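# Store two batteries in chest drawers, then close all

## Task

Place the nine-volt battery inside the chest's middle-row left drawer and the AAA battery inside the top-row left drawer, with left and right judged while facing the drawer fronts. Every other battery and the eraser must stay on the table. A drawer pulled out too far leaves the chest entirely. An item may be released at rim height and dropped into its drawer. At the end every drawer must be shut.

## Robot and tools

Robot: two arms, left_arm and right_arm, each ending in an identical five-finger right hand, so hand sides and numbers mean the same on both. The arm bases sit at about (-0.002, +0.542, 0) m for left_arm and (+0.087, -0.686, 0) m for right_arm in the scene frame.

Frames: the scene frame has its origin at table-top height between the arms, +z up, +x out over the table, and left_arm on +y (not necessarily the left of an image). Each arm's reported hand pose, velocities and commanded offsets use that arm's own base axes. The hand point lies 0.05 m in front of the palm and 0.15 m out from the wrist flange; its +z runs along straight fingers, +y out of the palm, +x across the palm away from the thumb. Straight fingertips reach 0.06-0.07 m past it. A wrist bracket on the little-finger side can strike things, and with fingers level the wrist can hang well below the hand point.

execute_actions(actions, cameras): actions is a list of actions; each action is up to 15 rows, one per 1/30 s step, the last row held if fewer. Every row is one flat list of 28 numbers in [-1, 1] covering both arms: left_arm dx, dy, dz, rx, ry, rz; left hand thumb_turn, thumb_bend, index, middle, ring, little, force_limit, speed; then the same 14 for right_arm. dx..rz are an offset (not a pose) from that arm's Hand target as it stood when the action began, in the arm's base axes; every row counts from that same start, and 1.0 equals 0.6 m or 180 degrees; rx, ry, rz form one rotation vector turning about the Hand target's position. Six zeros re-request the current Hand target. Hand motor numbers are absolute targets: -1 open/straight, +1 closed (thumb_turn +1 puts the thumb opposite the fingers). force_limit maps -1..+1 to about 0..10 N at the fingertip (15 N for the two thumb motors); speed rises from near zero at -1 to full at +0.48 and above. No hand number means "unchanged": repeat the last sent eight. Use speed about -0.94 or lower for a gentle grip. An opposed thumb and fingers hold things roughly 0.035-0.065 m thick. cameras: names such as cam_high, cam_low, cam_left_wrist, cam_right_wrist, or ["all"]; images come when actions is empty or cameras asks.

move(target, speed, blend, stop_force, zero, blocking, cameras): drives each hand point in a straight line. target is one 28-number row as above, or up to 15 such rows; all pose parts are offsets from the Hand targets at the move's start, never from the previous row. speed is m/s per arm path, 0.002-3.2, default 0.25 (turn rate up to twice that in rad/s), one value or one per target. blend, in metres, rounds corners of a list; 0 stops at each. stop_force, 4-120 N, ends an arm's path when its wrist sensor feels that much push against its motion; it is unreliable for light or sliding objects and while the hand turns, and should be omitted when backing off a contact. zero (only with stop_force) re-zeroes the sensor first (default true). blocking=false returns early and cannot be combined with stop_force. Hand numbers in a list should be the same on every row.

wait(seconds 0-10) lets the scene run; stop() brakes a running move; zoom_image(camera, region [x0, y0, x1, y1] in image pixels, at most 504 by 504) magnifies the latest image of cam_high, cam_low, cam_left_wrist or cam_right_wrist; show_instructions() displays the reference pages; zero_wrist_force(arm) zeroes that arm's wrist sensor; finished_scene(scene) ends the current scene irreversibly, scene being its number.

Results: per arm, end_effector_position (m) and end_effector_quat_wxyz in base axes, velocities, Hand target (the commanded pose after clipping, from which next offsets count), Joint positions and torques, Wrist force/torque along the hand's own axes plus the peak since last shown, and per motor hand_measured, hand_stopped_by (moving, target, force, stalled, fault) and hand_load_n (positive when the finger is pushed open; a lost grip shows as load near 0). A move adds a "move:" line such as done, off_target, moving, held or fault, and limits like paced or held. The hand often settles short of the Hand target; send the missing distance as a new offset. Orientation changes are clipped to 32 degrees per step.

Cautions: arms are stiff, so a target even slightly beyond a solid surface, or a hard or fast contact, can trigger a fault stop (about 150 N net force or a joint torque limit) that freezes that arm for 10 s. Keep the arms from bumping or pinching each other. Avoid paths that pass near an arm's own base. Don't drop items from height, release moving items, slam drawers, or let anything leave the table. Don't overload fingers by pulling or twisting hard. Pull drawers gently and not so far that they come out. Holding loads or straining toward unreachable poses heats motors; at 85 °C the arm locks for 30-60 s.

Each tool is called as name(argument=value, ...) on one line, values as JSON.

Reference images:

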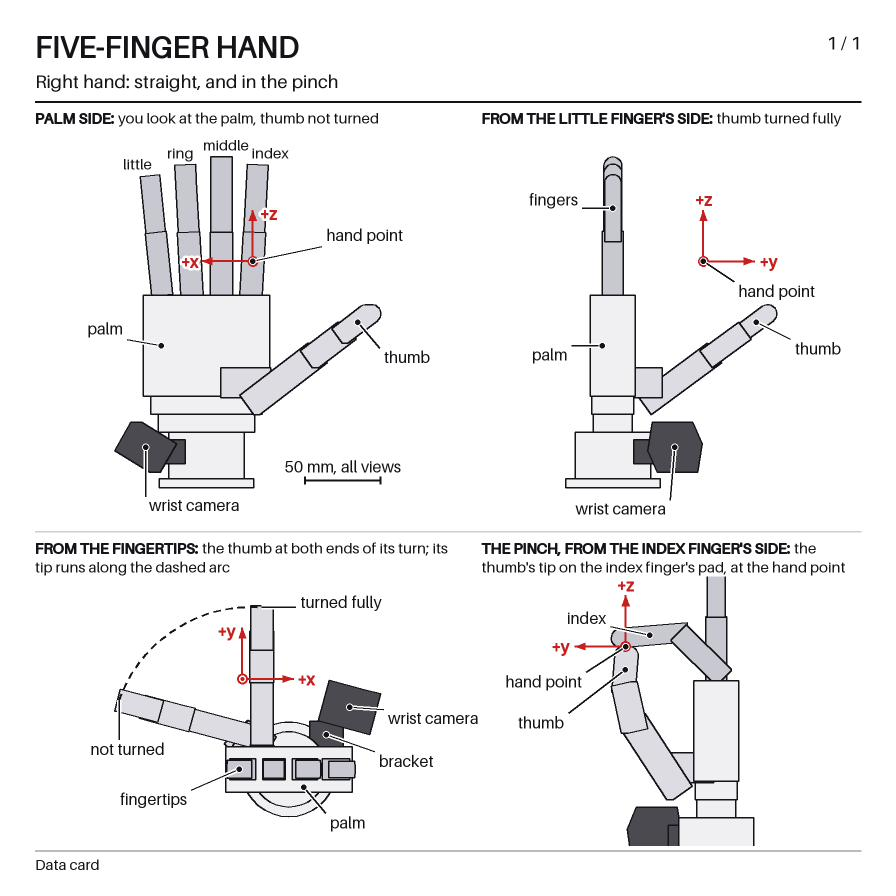

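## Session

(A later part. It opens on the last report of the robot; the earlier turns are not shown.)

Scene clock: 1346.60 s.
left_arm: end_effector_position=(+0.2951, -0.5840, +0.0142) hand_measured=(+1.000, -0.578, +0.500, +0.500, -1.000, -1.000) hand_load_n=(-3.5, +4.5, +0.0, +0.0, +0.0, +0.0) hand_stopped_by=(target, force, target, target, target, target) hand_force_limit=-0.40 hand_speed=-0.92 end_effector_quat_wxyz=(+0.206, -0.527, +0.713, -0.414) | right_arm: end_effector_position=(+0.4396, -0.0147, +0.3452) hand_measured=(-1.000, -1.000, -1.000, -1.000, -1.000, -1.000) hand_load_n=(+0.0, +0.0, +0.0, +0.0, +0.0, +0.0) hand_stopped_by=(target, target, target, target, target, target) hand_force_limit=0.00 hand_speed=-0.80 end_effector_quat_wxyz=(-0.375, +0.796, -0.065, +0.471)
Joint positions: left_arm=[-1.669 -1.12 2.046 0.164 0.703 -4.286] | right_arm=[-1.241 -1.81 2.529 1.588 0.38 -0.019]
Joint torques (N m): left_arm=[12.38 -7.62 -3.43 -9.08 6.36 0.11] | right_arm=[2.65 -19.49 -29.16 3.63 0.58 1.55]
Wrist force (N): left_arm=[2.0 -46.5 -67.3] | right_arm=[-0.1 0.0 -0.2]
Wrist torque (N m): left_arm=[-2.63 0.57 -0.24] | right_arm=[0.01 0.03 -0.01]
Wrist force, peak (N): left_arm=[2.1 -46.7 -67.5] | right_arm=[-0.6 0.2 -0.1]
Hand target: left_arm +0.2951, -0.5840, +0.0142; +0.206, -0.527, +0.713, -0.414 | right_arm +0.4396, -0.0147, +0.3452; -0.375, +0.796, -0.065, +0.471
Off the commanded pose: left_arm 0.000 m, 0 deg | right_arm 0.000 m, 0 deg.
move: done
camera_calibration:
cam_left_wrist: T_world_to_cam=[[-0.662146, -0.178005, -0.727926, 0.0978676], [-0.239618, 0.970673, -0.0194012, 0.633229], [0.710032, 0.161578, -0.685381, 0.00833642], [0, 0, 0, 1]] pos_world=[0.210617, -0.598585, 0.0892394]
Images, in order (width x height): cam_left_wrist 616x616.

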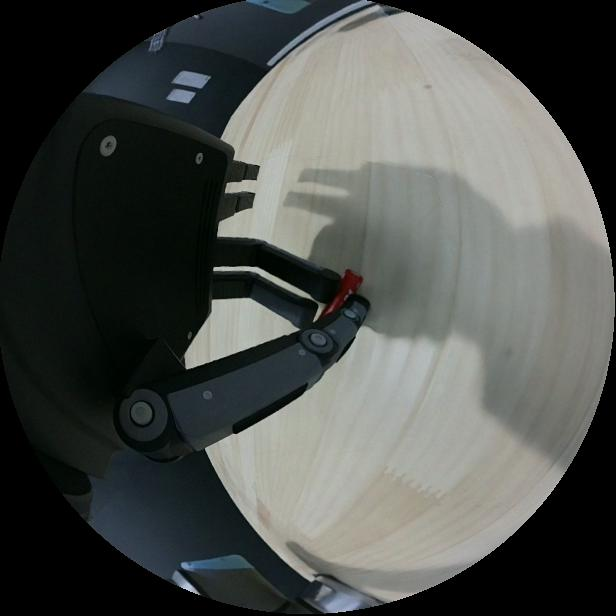

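move(target=[0,0,0.0083,0,0,0,1,-0.3,0.5,0.5,-1,-1,-0.4,-0.92,0,0,0,0,0,0,-1,-1,-1,-1,-1,-1,0,-0.8], speed=0.03, cameras=["cam_left_wrist"])

zoom_image(camera="cam_left_wrist", region=[220, 200, 440, 420])

Scene clock: 1355.13 s.
left_arm: end_effector_position=(+0.2950, -0.5840, +0.0192) hand_measured=(+1.000, -0.576, +0.500, +0.500, -1.000, -1.000) hand_load_n=(+0.0, +0.0, +0.0, +0.0, +0.0, +0.0) hand_stopped_by=(target, force, target, target, target, target) hand_force_limit=-0.40 hand_speed=-0.92 end_effector_quat_wxyz=(+0.206, -0.527, +0.713, -0.413) | right_arm: end_effector_position=(+0.4396, -0.0147, +0.3452) hand_measured=(-1.000, -1.000, -1.000, -1.000, -1.000, -1.000) hand_load_n=(+0.0, +0.0, +0.0, +0.5, +0.0, +0.0) hand_stopped_by=(target, target, target, target, target, target) hand_force_limit=0.00 hand_speed=-0.80 end_effector_quat_wxyz=(-0.375, +0.796, -0.065, +0.471)
Joint positions: left_arm=[-1.669 -1.128 2.044 0.173 0.703 -4.286] | right_arm=[-1.241 -1.81 2.529 1.588 0.38 -0.019]
Joint torques (N m): left_arm=[10.25 -60.86 -34.67 3.5 -4.37 -0.55] | right_arm=[0.03 -16.52 -27.44 3.26 -0.28 1.64]
Wrist force (N): left_arm=[1.0 0.4 -0.1] | right_arm=[-0.1 -0.4 -0.2]
Wrist torque (N m): left_arm=[-0.04 -0.10 0.17] | right_arm=[-0.04 0.03 -0.02]
Wrist force, peak (N): left_arm=[1.7 -46.6 -67.8] | right_arm=[-0.5 0.4 0.0]
Hand target: left_arm +0.2951, -0.5840, +0.0192; +0.206, -0.527, +0.713, -0.414 | right_arm +0.4396, -0.0147, +0.3452; -0.375, +0.796, -0.065, +0.471
Off the commanded pose: left_arm 0.000 m, 0 deg | right_arm 0.000 m, 0 deg.
move: done
camera_calibration:
cam_left_wrist: T_world_to_cam=[[-0.662215, -0.177871, -0.727896, 0.101533], [-0.239608, 0.97068, -0.0192112, 0.633286], [0.709971, 0.161688, -0.685418, 0.0119169], [0, 0, 0, 1]] pos_world=[0.210517, -0.598585, 0.0942398]
Images, in order (width x height): cam_left_wrist 616x616.

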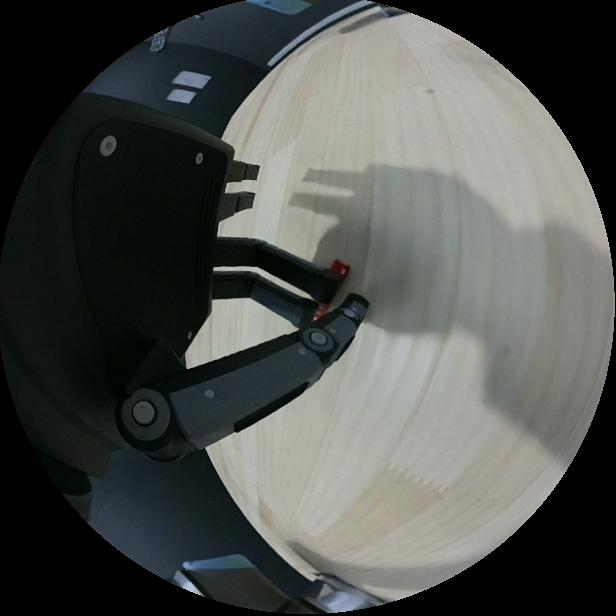

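Scaled by 2.291 from the camera's 616x616 image, which has a finer 880x880 frame.

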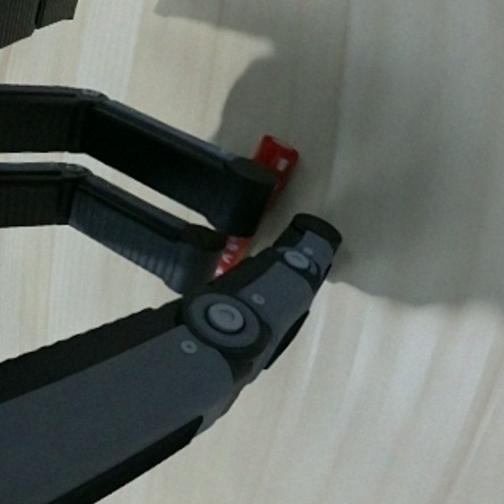

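move(target=[[0,0,0.06,0,0,0,1,-0.576,0.5,0.5,-1,-1,-0.4,-0.92,0,0,0,0,0,0,-1,-1,-1,-1,-1,-1,0,-0.8],[0,0,0.06,0,0,0,1,-0.7,0,0,-1,-1,-0.4,0,0,0,0,0,0,0,-1,-1,-1,-1,-1,-1,0,-0.8]], speed=0.06, cameras=["cam_left_wrist"])

zoom_image(camera="cam_left_wrist", region=[220, 200, 440, 420])

Scene clock: 1379.20 s.
left_arm: end_effector_position=(+0.2951, -0.5840, +0.0552) hand_measured=(+1.000, -0.700, +0.000, +0.000, -1.000, -1.000) hand_load_n=(+0.0, +0.0, +0.0, +0.0, +0.0, +0.0) hand_stopped_by=(target, target, target, target, target, target) hand_force_limit=-0.40 hand_speed=0.00 end_effector_quat_wxyz=(+0.206, -0.527, +0.713, -0.414) | right_arm: end_effector_position=(+0.4396, -0.0147, +0.3452) hand_measured=(-1.000, -1.000, -1.000, -1.000, -1.000, -1.000) hand_load_n=(+0.0, +0.0, +0.0, +0.0, +0.0, +0.0) hand_stopped_by=(target, target, target, target, target, target) hand_force_limit=0.00 hand_speed=-0.80 end_effector_quat_wxyz=(-0.375, +0.796, -0.065, +0.471)
Joint positions: left_arm=[-1.669 -1.179 2.03 0.237 0.703 -4.286] | right_arm=[-1.241 -1.81 2.529 1.588 0.38 -0.019]
Joint torques (N m): left_arm=[3.47 -46.42 -15.75 0.67 -3.69 -1.94] | right_arm=[-0.8 -20.09 -28.39 3.53 0.18 1.25]
Wrist force (N): left_arm=[1.2 0.7 -0.2] | right_arm=[-0.3 0.1 -0.2]
Wrist torque (N m): left_arm=[0.00 -0.12 0.18] | right_arm=[0.03 0.05 -0.01]
Wrist force, peak (N): left_arm=[1.6 0.5 -0.4] | right_arm=[-0.4 -0.3 -0.4]
Hand target: left_arm +0.2951, -0.5840, +0.0552; +0.206, -0.527, +0.713, -0.414 | right_arm +0.4396, -0.0147, +0.3452; -0.375, +0.796, -0.065, +0.471
Off the commanded pose: left_arm 0.000 m, 0 deg | right_arm 0.000 m, 0 deg.
move: done
camera_calibration:
cam_left_wrist: T_world_to_cam=[[-0.662146, -0.178005, -0.727926, 0.127713], [-0.239618, 0.970673, -0.0194012, 0.634025], [0.710032, 0.161578, -0.685381, 0.036437], [0, 0, 0, 1]] pos_world=[0.210617, -0.598585, 0.130239]
Images, in order (width x height): cam_left_wrist 616x616.

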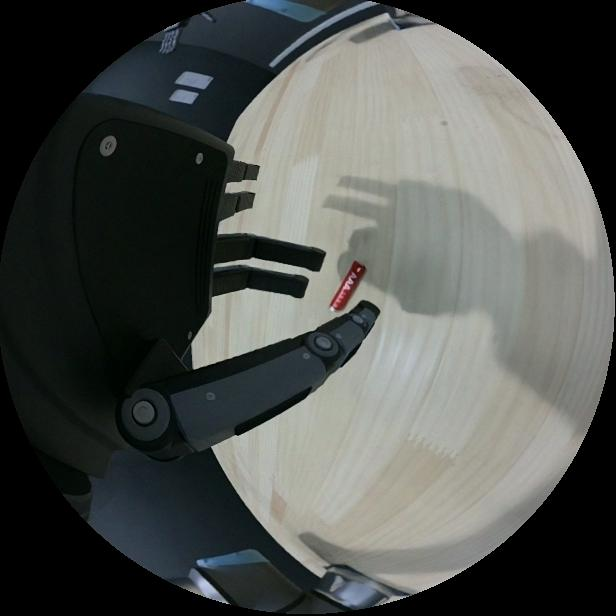

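Scaled by 2.291 from the camera's 616x616 image, which has a finer 880x880 frame.

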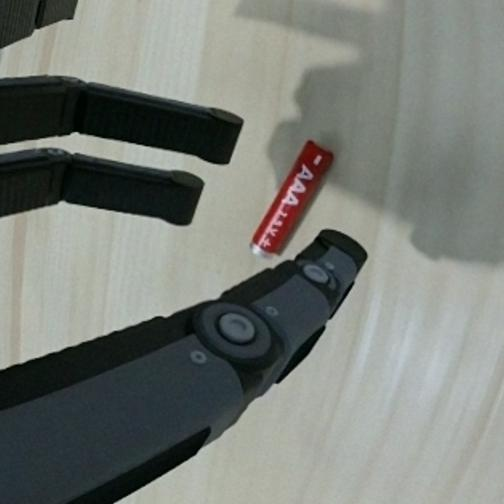

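move(target=[0.0215,-0.0047,-0.02,0,0,0.0247,1,-0.4,0,0,-1,-1,-0.4,-0.2,0,0,0,0,0,0,-1,-1,-1,-1,-1,-1,0,-0.8], speed=0.06, cameras=["cam_left_wrist"])

zoom_image(camera="cam_left_wrist", region=[220, 200, 440, 420])

Scene clock: 1442.07 s.
left_arm: end_effector_position=(+0.3081, -0.5869, +0.0432) hand_measured=(+1.000, -0.400, +0.000, +0.000, -1.000, -1.000) hand_load_n=(+0.0, +0.0, +0.0, +0.0, +0.0, +0.0) hand_stopped_by=(target, target, target, target, target, target) hand_force_limit=-0.40 hand_speed=-0.20 end_effector_quat_wxyz=(+0.222, -0.555, +0.692, -0.405) | right_arm: end_effector_position=(+0.4396, -0.0147, +0.3452) hand_measured=(-1.000, -1.000, -1.000, -1.000, -1.000, -1.000) hand_load_n=(+0.0, +0.0, +0.0, +0.0, +0.0, +0.0) hand_stopped_by=(target, target, target, target, target, target) hand_force_limit=0.00 hand_speed=-0.80 end_effector_quat_wxyz=(-0.375, +0.796, -0.065, +0.471)
Joint positions: left_arm=[-1.649 -1.126 1.994 0.285 0.678 -4.369] | right_arm=[-1.241 -1.81 2.529 1.588 0.38 -0.019]
Joint torques (N m): left_arm=[-16.48 -78.26 -15.34 2.12 2.05 3.44] | right_arm=[-1.62 -18.77 -28.54 3.35 -0.19 1.52]
Wrist force (N): left_arm=[1.0 0.2 -0.2] | right_arm=[-0.3 -0.1 -0.1]
Wrist torque (N m): left_arm=[-0.06 -0.11 -0.05] | right_arm=[0.01 0.05 -0.01]
Wrist force, peak (N): left_arm=[1.7 0.4 0.5] | right_arm=[-0.6 0.2 -0.1]
Hand target: left_arm +0.3080, -0.5869, +0.0432; +0.222, -0.555, +0.692, -0.405 | right_arm +0.4396, -0.0147, +0.3452; -0.375, +0.796, -0.065, +0.471
Off the commanded pose: left_arm 0.000 m, 0 deg | right_arm 0.000 m, 0 deg.
move: done
camera_calibration:
cam_left_wrist: T_world_to_cam=[[-0.646189, -0.22898, -0.728017, 0.09228], [-0.314412, 0.949088, -0.0194393, 0.650057], [0.695403, 0.216336, -0.685284, 0.0560664], [0, 0, 0, 1]] pos_world=[0.225027, -0.60796, 0.118239]
Images, in order (width x height): cam_left_wrist 616x616.

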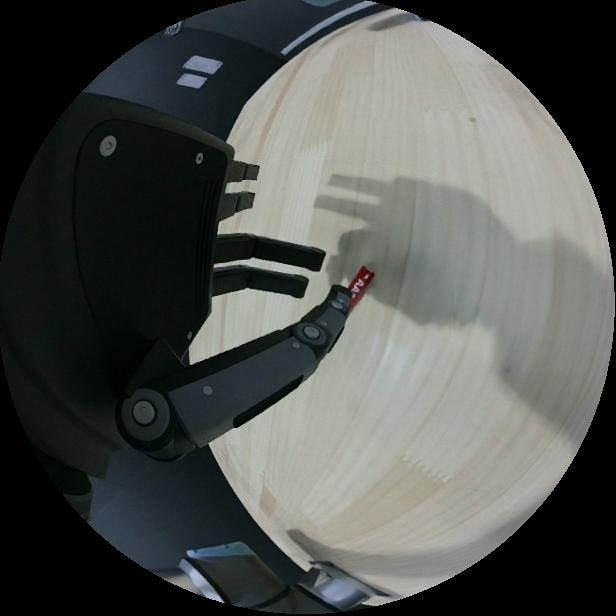

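Scaled by 2.291 from the camera's 616x616 image, which has a finer 880x880 frame.

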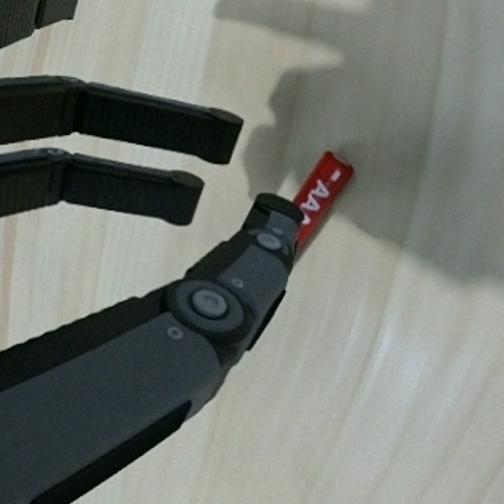

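move(target=[[0,0,-0.035,0,0,0,1,-0.4,0,0,-1,-1,-0.4,-0.2,0,0,0,0,0,0,-1,-1,-1,-1,-1,-1,0,-0.8],[0,0,-0.035,0,0,0,1,-0.4,0.14,0.14,-1,-1,-0.4,-0.3,0,0,0,0,0,0,-1,-1,-1,-1,-1,-1,0,-0.8],[0,0,-0.042,0,0,0,1,-0.4,0.2,0.2,-1,-1,-0.4,-0.6,0,0,0,0,0,0,-1,-1,-1,-1,-1,-1,0,-0.8]], speed=0.04, cameras=["cam_left_wrist"])

zoom_image(camera="cam_left_wrist", region=[220, 200, 440, 420])

Scene clock: 1469.43 s.
left_arm: end_effector_position=(+0.3080, -0.5869, +0.0179) hand_measured=(+1.000, -0.400, +0.200, +0.200, -1.000, -1.000) hand_load_n=(+0.0, +0.0, +0.0, +0.0, +0.0, +0.0) hand_stopped_by=(target, target, target, target, target, target) hand_force_limit=-0.40 hand_speed=-0.60 end_effector_quat_wxyz=(+0.222, -0.555, +0.692, -0.405) | right_arm: end_effector_position=(+0.4396, -0.0147, +0.3452) hand_measured=(-1.000, -1.000, -1.000, -1.000, -1.000, -1.000) hand_load_n=(+0.0, +0.0, +0.0, +0.0, +0.0, +0.0) hand_stopped_by=(target, target, target, target, target, target) hand_force_limit=0.00 hand_speed=-0.80 end_effector_quat_wxyz=(-0.375, +0.796, -0.065, +0.471)
Joint positions: left_arm=[-1.65 -1.091 2.003 0.242 0.678 -4.369] | right_arm=[-1.241 -1.81 2.529 1.588 0.38 -0.019]
Joint torques (N m): left_arm=[-2.75 -78.09 -16.51 5.84 0.42 2.26] | right_arm=[-0.62 -18.54 -28.2 3.31 -0.15 1.58]
Wrist force (N): left_arm=[1.3 -0.1 -0.4] | right_arm=[0.0 -0.1 0.1]
Wrist torque (N m): left_arm=[-0.10 -0.16 -0.06] | right_arm=[-0.01 0.01 0.00]
Wrist force, peak (N): left_arm=[1.6 0.7 -0.2] | right_arm=[-0.7 0.3 -0.3]
Hand target: left_arm +0.3080, -0.5869, +0.0180; +0.222, -0.555, +0.692, -0.405 | right_arm +0.4396, -0.0147, +0.3452; -0.375, +0.796, -0.065, +0.471
Off the commanded pose: left_arm 0.000 m, 0 deg | right_arm 0.000 m, 0 deg.
move: done
camera_calibration:
cam_left_wrist: T_world_to_cam=[[-0.646407, -0.228744, -0.727897, 0.0739863], [-0.314118, 0.949187, -0.0193341, 0.649489], [0.695333, 0.216148, -0.685414, 0.0388493], [0, 0, 0, 1]] pos_world=[0.224828, -0.60796, 0.0930395]
Images, in order (width x height): cam_left_wrist 616x616.

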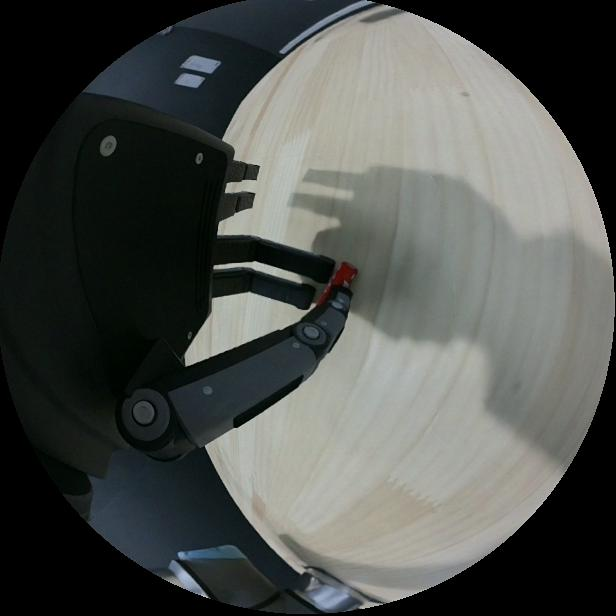

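Scaled by 2.291 from the camera's 616x616 image, which has a finer 880x880 frame.

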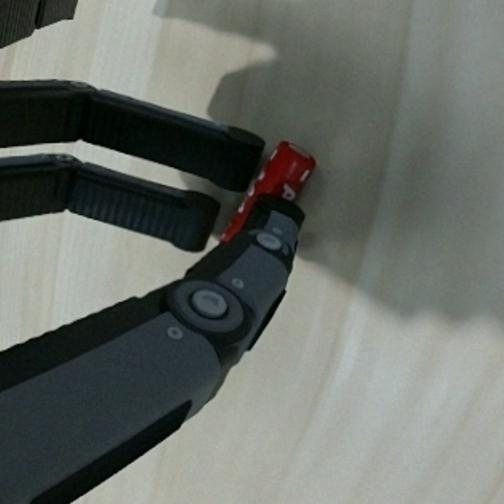

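move(target=[[0,0,-0.0037,0,0,0,1,-0.4,0.2,0.2,-1,-1,-0.4,-0.6,0,0,0,0,0,0,-1,-1,-1,-1,-1,-1,0,-0.8],[0,0,-0.0037,0,0,0,1,-0.4,0.36,0.36,-1,-1,-0.3,-0.93,0,0,0,0,0,0,-1,-1,-1,-1,-1,-1,0,-0.8]], speed=0.02, cameras=["cam_left_wrist"])

zoom_image(camera="cam_left_wrist", region=[220, 200, 440, 420])

Scene clock: 1480.70 s.
left_arm: end_effector_position=(+0.3080, -0.5869, +0.0157) hand_measured=(+1.000, -0.402, +0.296, +0.224, -1.000, -1.000) hand_load_n=(-1.5, +7.0, +3.5, +3.0, +0.0, +0.0) hand_stopped_by=(target, target, force, force, target, target) hand_force_limit=-0.30 hand_speed=-0.93 end_effector_quat_wxyz=(+0.222, -0.555, +0.692, -0.405) | right_arm: end_effector_position=(+0.4396, -0.0147, +0.3452) hand_measured=(-1.000, -1.000, -1.000, -1.000, -1.000, -1.000) hand_load_n=(-0.5, +0.0, +0.0, +0.0, +0.0, +0.0) hand_stopped_by=(target, target, target, target, target, target) hand_force_limit=0.00 hand_speed=-0.80 end_effector_quat_wxyz=(-0.375, +0.796, -0.065, +0.471)
Joint positions: left_arm=[-1.65 -1.088 2.003 0.238 0.678 -4.369] | right_arm=[-1.241 -1.81 2.529 1.588 0.38 -0.019]
Joint torques (N m): left_arm=[1.52 -70.22 -16.11 4.61 -1.97 2.45] | right_arm=[-0.38 -19.44 -28.39 3.57 0.16 1.32]
Wrist force (N): left_arm=[1.0 0.1 -0.4] | right_arm=[0.2 0.0 -0.4]
Wrist torque (N m): left_arm=[0.00 -0.11 -0.06] | right_arm=[0.03 -0.01 0.02]
Wrist force, peak (N): left_arm=[1.7 -0.6 -0.4] | right_arm=[0.0 -0.1 -0.6]
Hand target: left_arm +0.3080, -0.5869, +0.0157; +0.222, -0.555, +0.692, -0.405 | right_arm +0.4396, -0.0147, +0.3452; -0.375, +0.796, -0.065, +0.471
Off the commanded pose: left_arm 0.000 m, 0 deg | right_arm 0.000 m, 0 deg.
move: done
camera_calibration:
cam_left_wrist: T_world_to_cam=[[-0.646407, -0.228744, -0.727897, 0.0723121], [-0.314118, 0.949187, -0.0193341, 0.649445], [0.695333, 0.216148, -0.685414, 0.0372728], [0, 0, 0, 1]] pos_world=[0.224828, -0.60796, 0.0907395]
Images, in order (width x height): cam_left_wrist 616x616.

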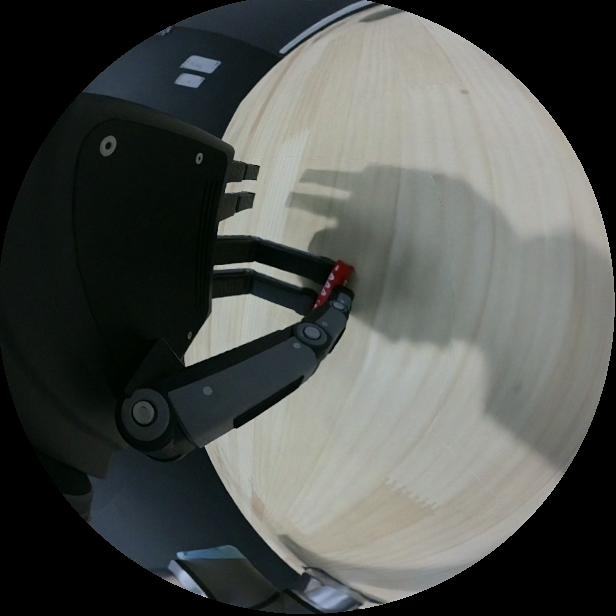

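Scaled by 2.291 from the camera's 616x616 image, which has a finer 880x880 frame.

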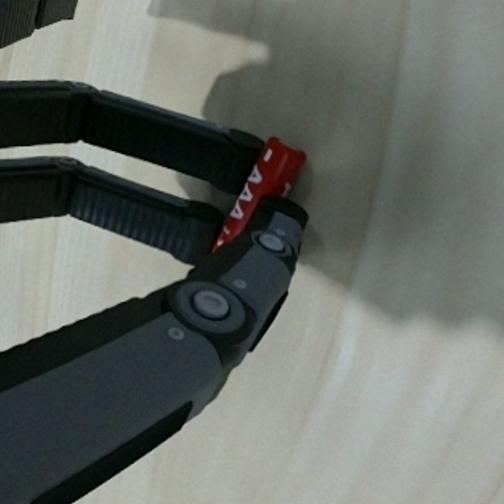

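move(target=[[0,0,0.3072,0,0,0,1,-0.4,0.36,0.36,1,1,-0.3,-0.5,0,0,0,0,0,0,-1,-1,-1,-1,-1,-1,0,-0.8],[0.8022,0.2083,0.6405,0,0,-0.4553,1,-0.4,0.36,0.36,1,1,-0.3,-0.5,0,0,0,0,0,0,-1,-1,-1,-1,-1,-1,0,-0.8],[0.8478,0.1965,0.5238,0,0,-0.4553,1,-0.4,0.36,0.36,1,1,-0.3,-0.5,0,0,0,0,0,0,-1,-1,-1,-1,-1,-1,0,-0.8]], speed=[0.1,0.3,0.12], blend=[0.05,0.02,0], cameras=["cam_left_wrist","cam_high"])

zoom_image(camera="cam_left_wrist", region=[220, 200, 520, 500])

Scene clock: 1512.67 s.
left_arm: end_effector_position=(+0.8167, -0.4689, +0.3299) hand_measured=(+1.000, -0.402, +0.298, +0.224, +1.000, +1.000) hand_load_n=(+0.5, +4.5, +0.5, +3.5, +0.0, +0.0) hand_stopped_by=(target, target, force, force, target, target) hand_force_limit=-0.30 hand_speed=-0.50 end_effector_quat_wxyz=(-0.098, +0.035, +0.886, -0.451) | right_arm: end_effector_position=(+0.4396, -0.0147, +0.3452) hand_measured=(-1.000, -1.000, -1.000, -1.000, -1.000, -1.000) hand_load_n=(+0.0, +0.0, +0.0, +0.0, +0.0, +0.0) hand_stopped_by=(target, target, target, target, target, target) hand_force_limit=0.00 hand_speed=-0.80 end_effector_quat_wxyz=(-0.375, +0.796, -0.065, +0.471)
Joint positions: left_arm=[-0.526 -0.824 0.913 1.115 2.481 -2.198] | right_arm=[-1.241 -1.81 2.529 1.588 0.38 -0.019]
Joint torques (N m): left_arm=[-5.14 -112.11 -51.9 6.91 3.42 -1.85] | right_arm=[0.75 -19.27 -28.1 3.29 0.38 1.76]
Wrist force (N): left_arm=[1.2 0.6 -0.4] | right_arm=[-0.1 -0.1 -0.1]
Wrist torque (N m): left_arm=[0.02 -0.12 -0.11] | right_arm=[0.00 0.03 -0.01]
Wrist force, peak (N): left_arm=[-0.7 0.1 -2.4] | right_arm=[-0.7 -0.1 -0.1]
Hand target: left_arm +0.8166, -0.4690, +0.3300; -0.098, +0.035, +0.886, -0.451 | right_arm +0.4396, -0.0147, +0.3452; -0.375, +0.796, -0.065, +0.471
Off the commanded pose: left_arm 0.000 m, 0 deg | right_arm 0.000 m, 0 deg.
move: done
camera_calibration:
cam_left_wrist: T_world_to_cam=[[-0.316937, 0.60799, -0.727941, 0.780132], [0.895879, 0.443877, -0.0193202, -0.521885], [0.31137, -0.658271, -0.685367, -0.223045], [0, 0, 0, 1]] pos_world=[0.784248, -0.389484, 0.40494]
Images, in order (width x height): cam_high 896x504, cam_left_wrist 616x616.

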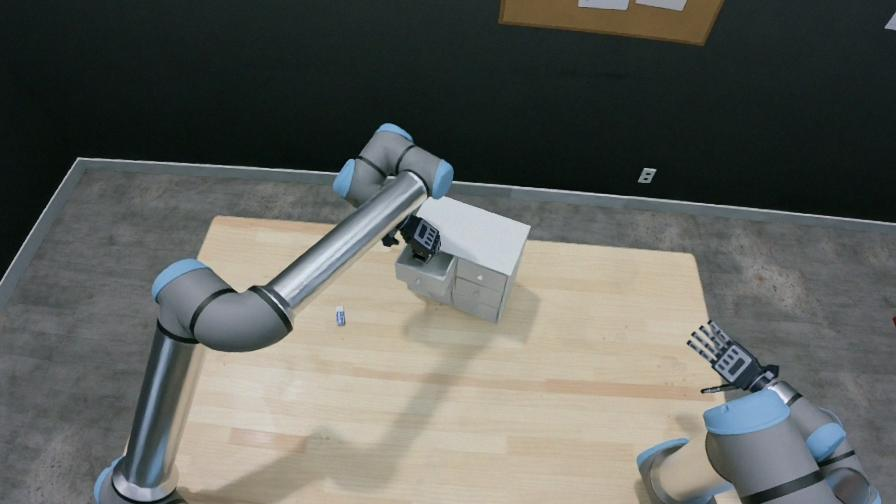

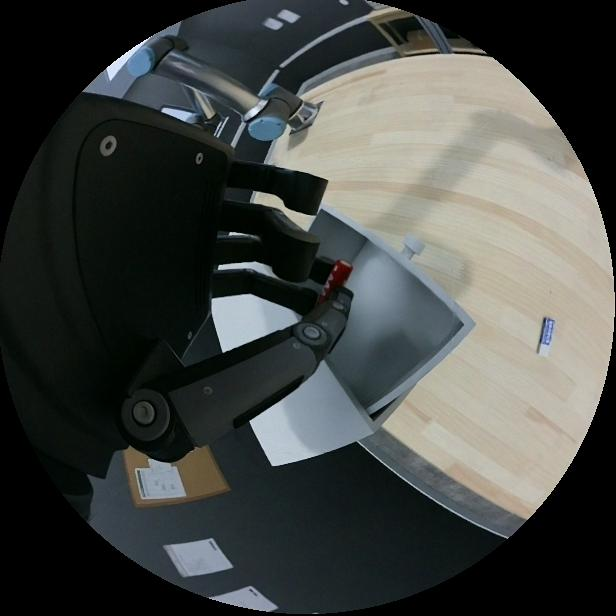

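Scaled by 1.680 from the camera's 616x616 image, which has a finer 880x880 frame.

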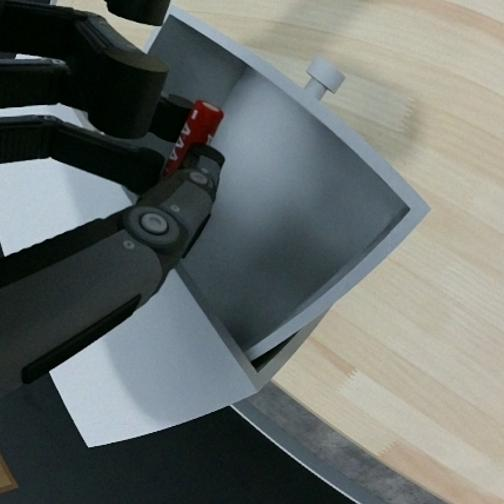

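move(target=[[0,0,-0.052,0,0,0,1,-0.4,0.36,0.36,1,1,-0.3,-0.5,0,0,0,0,0,0,-1,-1,-1,-1,-1,-1,0,-0.8],[0,0,-0.052,0,0,0,1,-0.7,-0.02,-0.02,1,1,-0.3,0,0,0,0,0,0,0,-1,-1,-1,-1,-1,-1,0,-0.8]], speed=0.06, cameras=["cam_left_wrist"])

zoom_image(camera="cam_left_wrist", region=[220, 200, 520, 500])

Scene clock: 1535.07 s.
left_arm: end_effector_position=(+0.8166, -0.4690, +0.2988) hand_measured=(+1.000, -0.700, -0.020, -0.020, +1.000, +1.000) hand_load_n=(+0.0, +0.0, +0.0, +0.0, +0.0, +0.0) hand_stopped_by=(target, target, target, target, target, target) hand_force_limit=-0.30 hand_speed=0.00 end_effector_quat_wxyz=(-0.098, +0.035, +0.886, -0.451) | right_arm: end_effector_position=(+0.4396, -0.0147, +0.3452) hand_measured=(-1.000, -1.000, -1.000, -1.000, -1.000, -1.000) hand_load_n=(+0.0, +0.0, +0.0, +0.0, +0.0, +0.0) hand_stopped_by=(target, target, target, target, target, target) hand_force_limit=0.00 hand_speed=-0.80 end_effector_quat_wxyz=(-0.375, +0.796, -0.065, +0.471)
Joint positions: left_arm=[-0.526 -0.816 0.956 1.065 2.481 -2.198] | right_arm=[-1.241 -1.81 2.529 1.588 0.38 -0.019]
Joint torques (N m): left_arm=[-17.88 -113.06 -51.78 6.62 0.26 -2.44] | right_arm=[-0.71 -19.45 -29.25 3.83 0.21 1.4]
Wrist force (N): left_arm=[0.7 0.8 -0.2] | right_arm=[-0.2 0.1 -0.1]
Wrist torque (N m): left_arm=[0.03 -0.05 -0.11] | right_arm=[0.03 0.04 0.00]
Wrist force, peak (N): left_arm=[0.9 1.5 0.3] | right_arm=[-0.2 -0.2 -0.5]
Hand target: left_arm +0.8166, -0.4690, +0.2988; -0.098, +0.035, +0.886, -0.451 | right_arm +0.4396, -0.0147, +0.3452; -0.375, +0.796, -0.065, +0.471
Off the commanded pose: left_arm 0.000 m, 0 deg | right_arm 0.000 m, 0 deg.
move: done
camera_calibration:
cam_left_wrist: T_world_to_cam=[[-0.317002, 0.607958, -0.72794, 0.75756], [0.895856, 0.443921, -0.019374, -0.522296], [0.311369, -0.658271, -0.685367, -0.244395], [0, 0, 0, 1]] pos_world=[0.784148, -0.389584, 0.37384]
Images, in order (width x height): cam_left_wrist 616x616.

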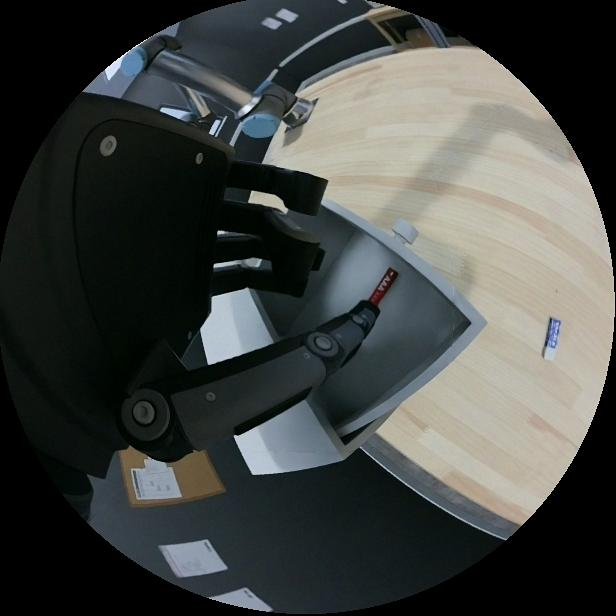

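Scaled by 1.680 from the camera's 616x616 image, which has a finer 880x880 frame.

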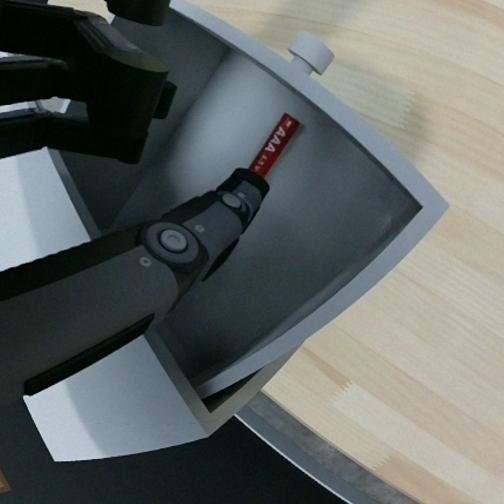

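move(target=[[0,0,0.125,0,0,0,1,-0.7,-0.02,-0.02,1,1,-0.3,0,0,0,0,0,0,0,-1,-1,-1,-1,-1,-1,0,-0.8],[-0.2387,0.0642,0.0687,0.1836,-0.3629,-0.4927,-1,-1,1,1,1,1,-0.2,0.2,0,0,0,0,0,0,-1,-1,-1,-1,-1,-1,0,-0.8],[-0.1418,0.039,-0.1263,0.1836,-0.3629,-0.4927,-1,-1,1,1,1,1,-0.2,0.2,0,0,0,0,0,0,-1,-1,-1,-1,-1,-1,0,-0.8]], speed=[0.15,0.4,0.15], blend=[0.03,0,0])

move(target=[0.2097,-0.0544,0,0,0,0,-1,-1,1,1,1,1,-0.2,0.2,0,0,0,0,0,0,-1,-1,-1,-1,-1,-1,0,-0.8], speed=0.04, stop_force=5, cameras=["cam_left_wrist"])

Scene clock: 1576.87 s.
left_arm: end_effector_position=(+0.7317, -0.4455, +0.2232) hand_measured=(-1.000, -1.000, +1.000, +1.000, +1.000, +1.000) hand_load_n=(+0.0, +0.0, +0.0, +0.0, +0.0, +0.0) hand_stopped_by=(target, target, target, target, target, target) hand_force_limit=-0.20 hand_speed=0.20 end_effector_quat_wxyz=(+0.070, +0.788, +0.610, +0.053) | right_arm: end_effector_position=(+0.4396, -0.0147, +0.3452) hand_measured=(-1.000, -1.000, -1.000, -1.000, -1.000, -1.000) hand_load_n=(+0.0, +0.0, +0.0, +0.0, +0.5, +0.0) hand_stopped_by=(target, target, target, target, target, target) hand_force_limit=0.00 hand_speed=-0.80 end_effector_quat_wxyz=(-0.375, +0.796, -0.065, +0.471)
Joint positions: left_arm=[-0.784 -1.033 1.415 1.036 1.484 -0.524] | right_arm=[-1.241 -1.81 2.529 1.588 0.38 -0.019]
Joint torques (N m): left_arm=[-17.24 -78.79 -27.5 6.42 1.17 -2.85] | right_arm=[-0.33 -22.24 -28.17 3.09 0.16 1.7]
Wrist force (N): left_arm=[0.3 -0.6 0.5] | right_arm=[-0.1 -0.2 -0.1]
Wrist torque (N m): left_arm=[-0.10 -0.06 -0.05] | right_arm=[-0.02 0.03 -0.01]
Wrist force, peak (N): left_arm=[0.5 2.3 0.9] | right_arm=[-0.6 0.2 -0.3]
Hand target: left_arm +0.7316, -0.4456, +0.2230; +0.070, +0.788, +0.610, +0.053 | right_arm +0.4396, -0.0147, +0.3452; -0.375, +0.796, -0.065, +0.471
Off the commanded pose: left_arm 0.000 m, 0 deg | right_arm 0.000 m, 0 deg.
move: done

Scene clock: 1580.87 s.
left_arm: end_effector_position=(+0.8407, -0.4739, +0.2230) hand_measured=(-1.000, -1.000, +1.000, +1.000, +1.000, +1.000) hand_load_n=(+0.0, +0.0, +0.0, +0.0, +0.0, +0.0) hand_stopped_by=(target, target, target, target, target, target) hand_force_limit=-0.20 hand_speed=0.20 end_effector_quat_wxyz=(+0.070, +0.788, +0.610, +0.053) | right_arm: end_effector_position=(+0.4396, -0.0147, +0.3452) hand_measured=(-1.000, -1.000, -1.000, -1.000, -1.000, -1.000) hand_load_n=(+0.0, +0.0, -0.5, +0.0, +0.0, +0.0) hand_stopped_by=(target, target, target, target, target, target) hand_force_limit=0.00 hand_speed=-0.80 end_effector_quat_wxyz=(-0.375, +0.796, -0.065, +0.471)
Joint positions: left_arm=[-0.715 -0.853 1.114 1.151 1.494 -0.456] | right_arm=[-1.241 -1.81 2.529 1.588 0.38 -0.019]
Joint torques (N m): left_arm=[-19.83 -81.17 -50.78 5.91 -2.87 -2.67] | right_arm=[-0.53 -18.51 -28.29 3.68 0.04 1.56]
Wrist force (N): left_arm=[0.2 -0.4 0.0] | right_arm=[-0.2 -0.2 -0.2]
Wrist torque (N m): left_arm=[-0.02 -0.01 0.12] | right_arm=[-0.01 0.03 -0.01]
Wrist force, peak (N): left_arm=[0.8 -5.6 -2.2] | right_arm=[-0.2 -0.4 -0.3]
Hand target: left_arm +0.8407, -0.4739, +0.2230; +0.070, +0.788, +0.610, +0.053 (not the last commanded pose) | right_arm +0.4396, -0.0147, +0.3452; -0.375, +0.796, -0.065, +0.471
Off the commanded pose: left_arm 0.017 m, 0 deg | right_arm 0.000 m, 0 deg.
move: contact (left_arm)
camera_calibration:
cam_left_wrist: T_world_to_cam=[[0.984724, 0.0533256, 0.165754, -0.843468], [-0.0500647, -0.825038, 0.562855, -0.479061], [0.166768, -0.562556, -0.809765, -0.112402], [0, 0, 0, 1]] pos_world=[0.825344, -0.413498, 0.318431]
Images, in order (width x height): cam_left_wrist 616x616.

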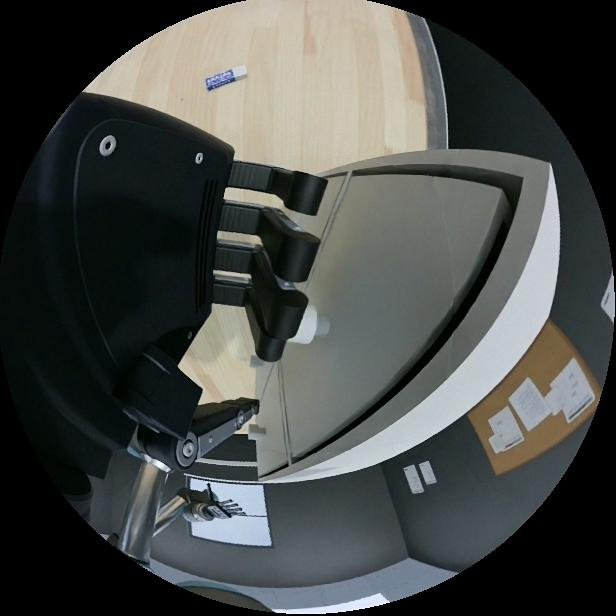

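move(target=[[-0.15,0.039,0,0,0,0,-1,-1,1,1,1,1,-0.2,0.2,0,0,0,0,0,0,-1,-1,-1,-1,-1,-1,0,-0.8],[-0.35,0.1,0.1,0,0,0,-1,-1,1,1,1,1,-0.2,0.2,0,0,0,0,0,0,-1,-1,-1,-1,-1,-1,0,-0.8]], speed=[0.1,0.25], blend=[0.02,0], cameras=["cam_left_wrist","cam_high"])

zoom_image(camera="cam_left_wrist", region=[320, 180, 560, 420])

Scene clock: 1592.83 s.
left_arm: end_effector_position=(+0.6307, -0.4139, +0.2830) hand_measured=(-1.000, -1.000, +1.000, +1.000, +1.000, +1.000) hand_load_n=(+0.0, +0.0, +0.0, +0.0, +0.0, +0.5) hand_stopped_by=(target, target, target, target, target, target) hand_force_limit=-0.20 hand_speed=0.20 end_effector_quat_wxyz=(+0.070, +0.788, +0.610, +0.053) | right_arm: end_effector_position=(+0.4396, -0.0147, +0.3452) hand_measured=(-1.000, -1.000, -1.000, -1.000, -1.000, -1.000) hand_load_n=(+0.0, +0.0, +0.0, +0.0, +0.0, +0.0) hand_stopped_by=(target, target, target, target, target, target) hand_force_limit=0.00 hand_speed=-0.80 end_effector_quat_wxyz=(-0.375, +0.796, -0.065, +0.471)
Joint positions: left_arm=[-0.862 -1.229 1.596 1.059 1.472 -0.601] | right_arm=[-1.241 -1.81 2.529 1.588 0.38 -0.019]
Joint torques (N m): left_arm=[0.88 -83.85 -36.58 1.11 2.12 1.67] | right_arm=[0.54 -20 -28.39 3.43 -0.02 1.69]
Wrist force (N): left_arm=[0.5 -0.4 0.3] | right_arm=[-0.4 0.1 -0.3]
Wrist torque (N m): left_arm=[-0.09 -0.10 -0.10] | right_arm=[0.04 0.06 -0.02]
Wrist force, peak (N): left_arm=[0.4 -2.5 -1.0] | right_arm=[-0.4 -0.3 -0.2]
Hand target: left_arm +0.6307, -0.4139, +0.2830; +0.070, +0.788, +0.610, +0.053 | right_arm +0.4396, -0.0147, +0.3452; -0.375, +0.796, -0.065, +0.471
Off the commanded pose: left_arm 0.000 m, 0 deg | right_arm 0.000 m, 0 deg.
move: done
camera_calibration:
cam_left_wrist: T_world_to_cam=[[0.98472, 0.05322, 0.165813, -0.649877], [-0.0501605, -0.825122, 0.562724, -0.473765], [0.166764, -0.562442, -0.809845, 0.0050302], [0, 0, 0, 1]] pos_world=[0.615344, -0.353498, 0.378431]
Images, in order (width x height): cam_high 896x504, cam_left_wrist 616x616.

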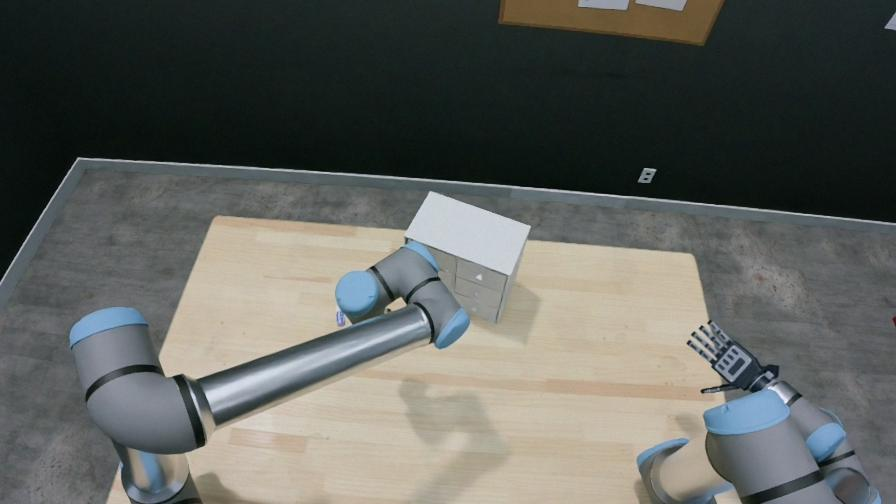

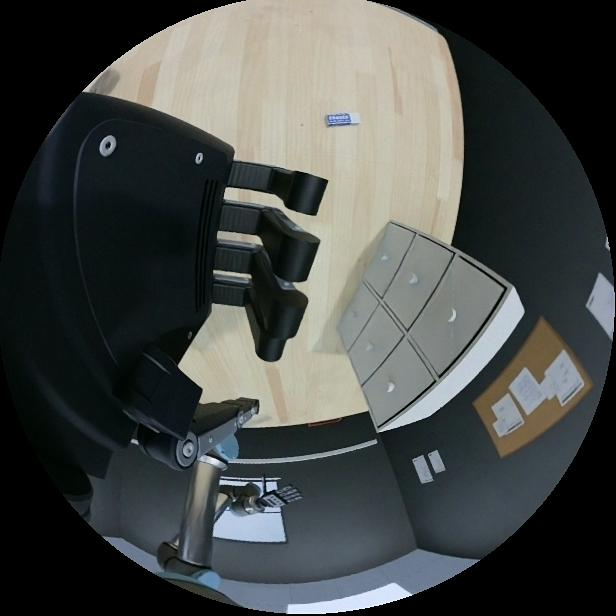

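Scaled by 2.100 from the camera's 616x616 image, which has a finer 880x880 frame.

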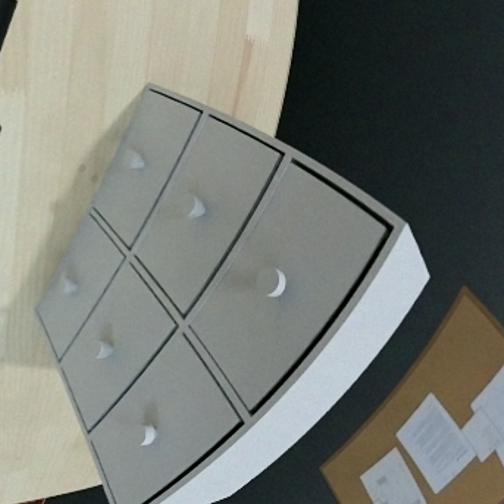

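finished_scene(scene=1)

The scene is finished: the task was done.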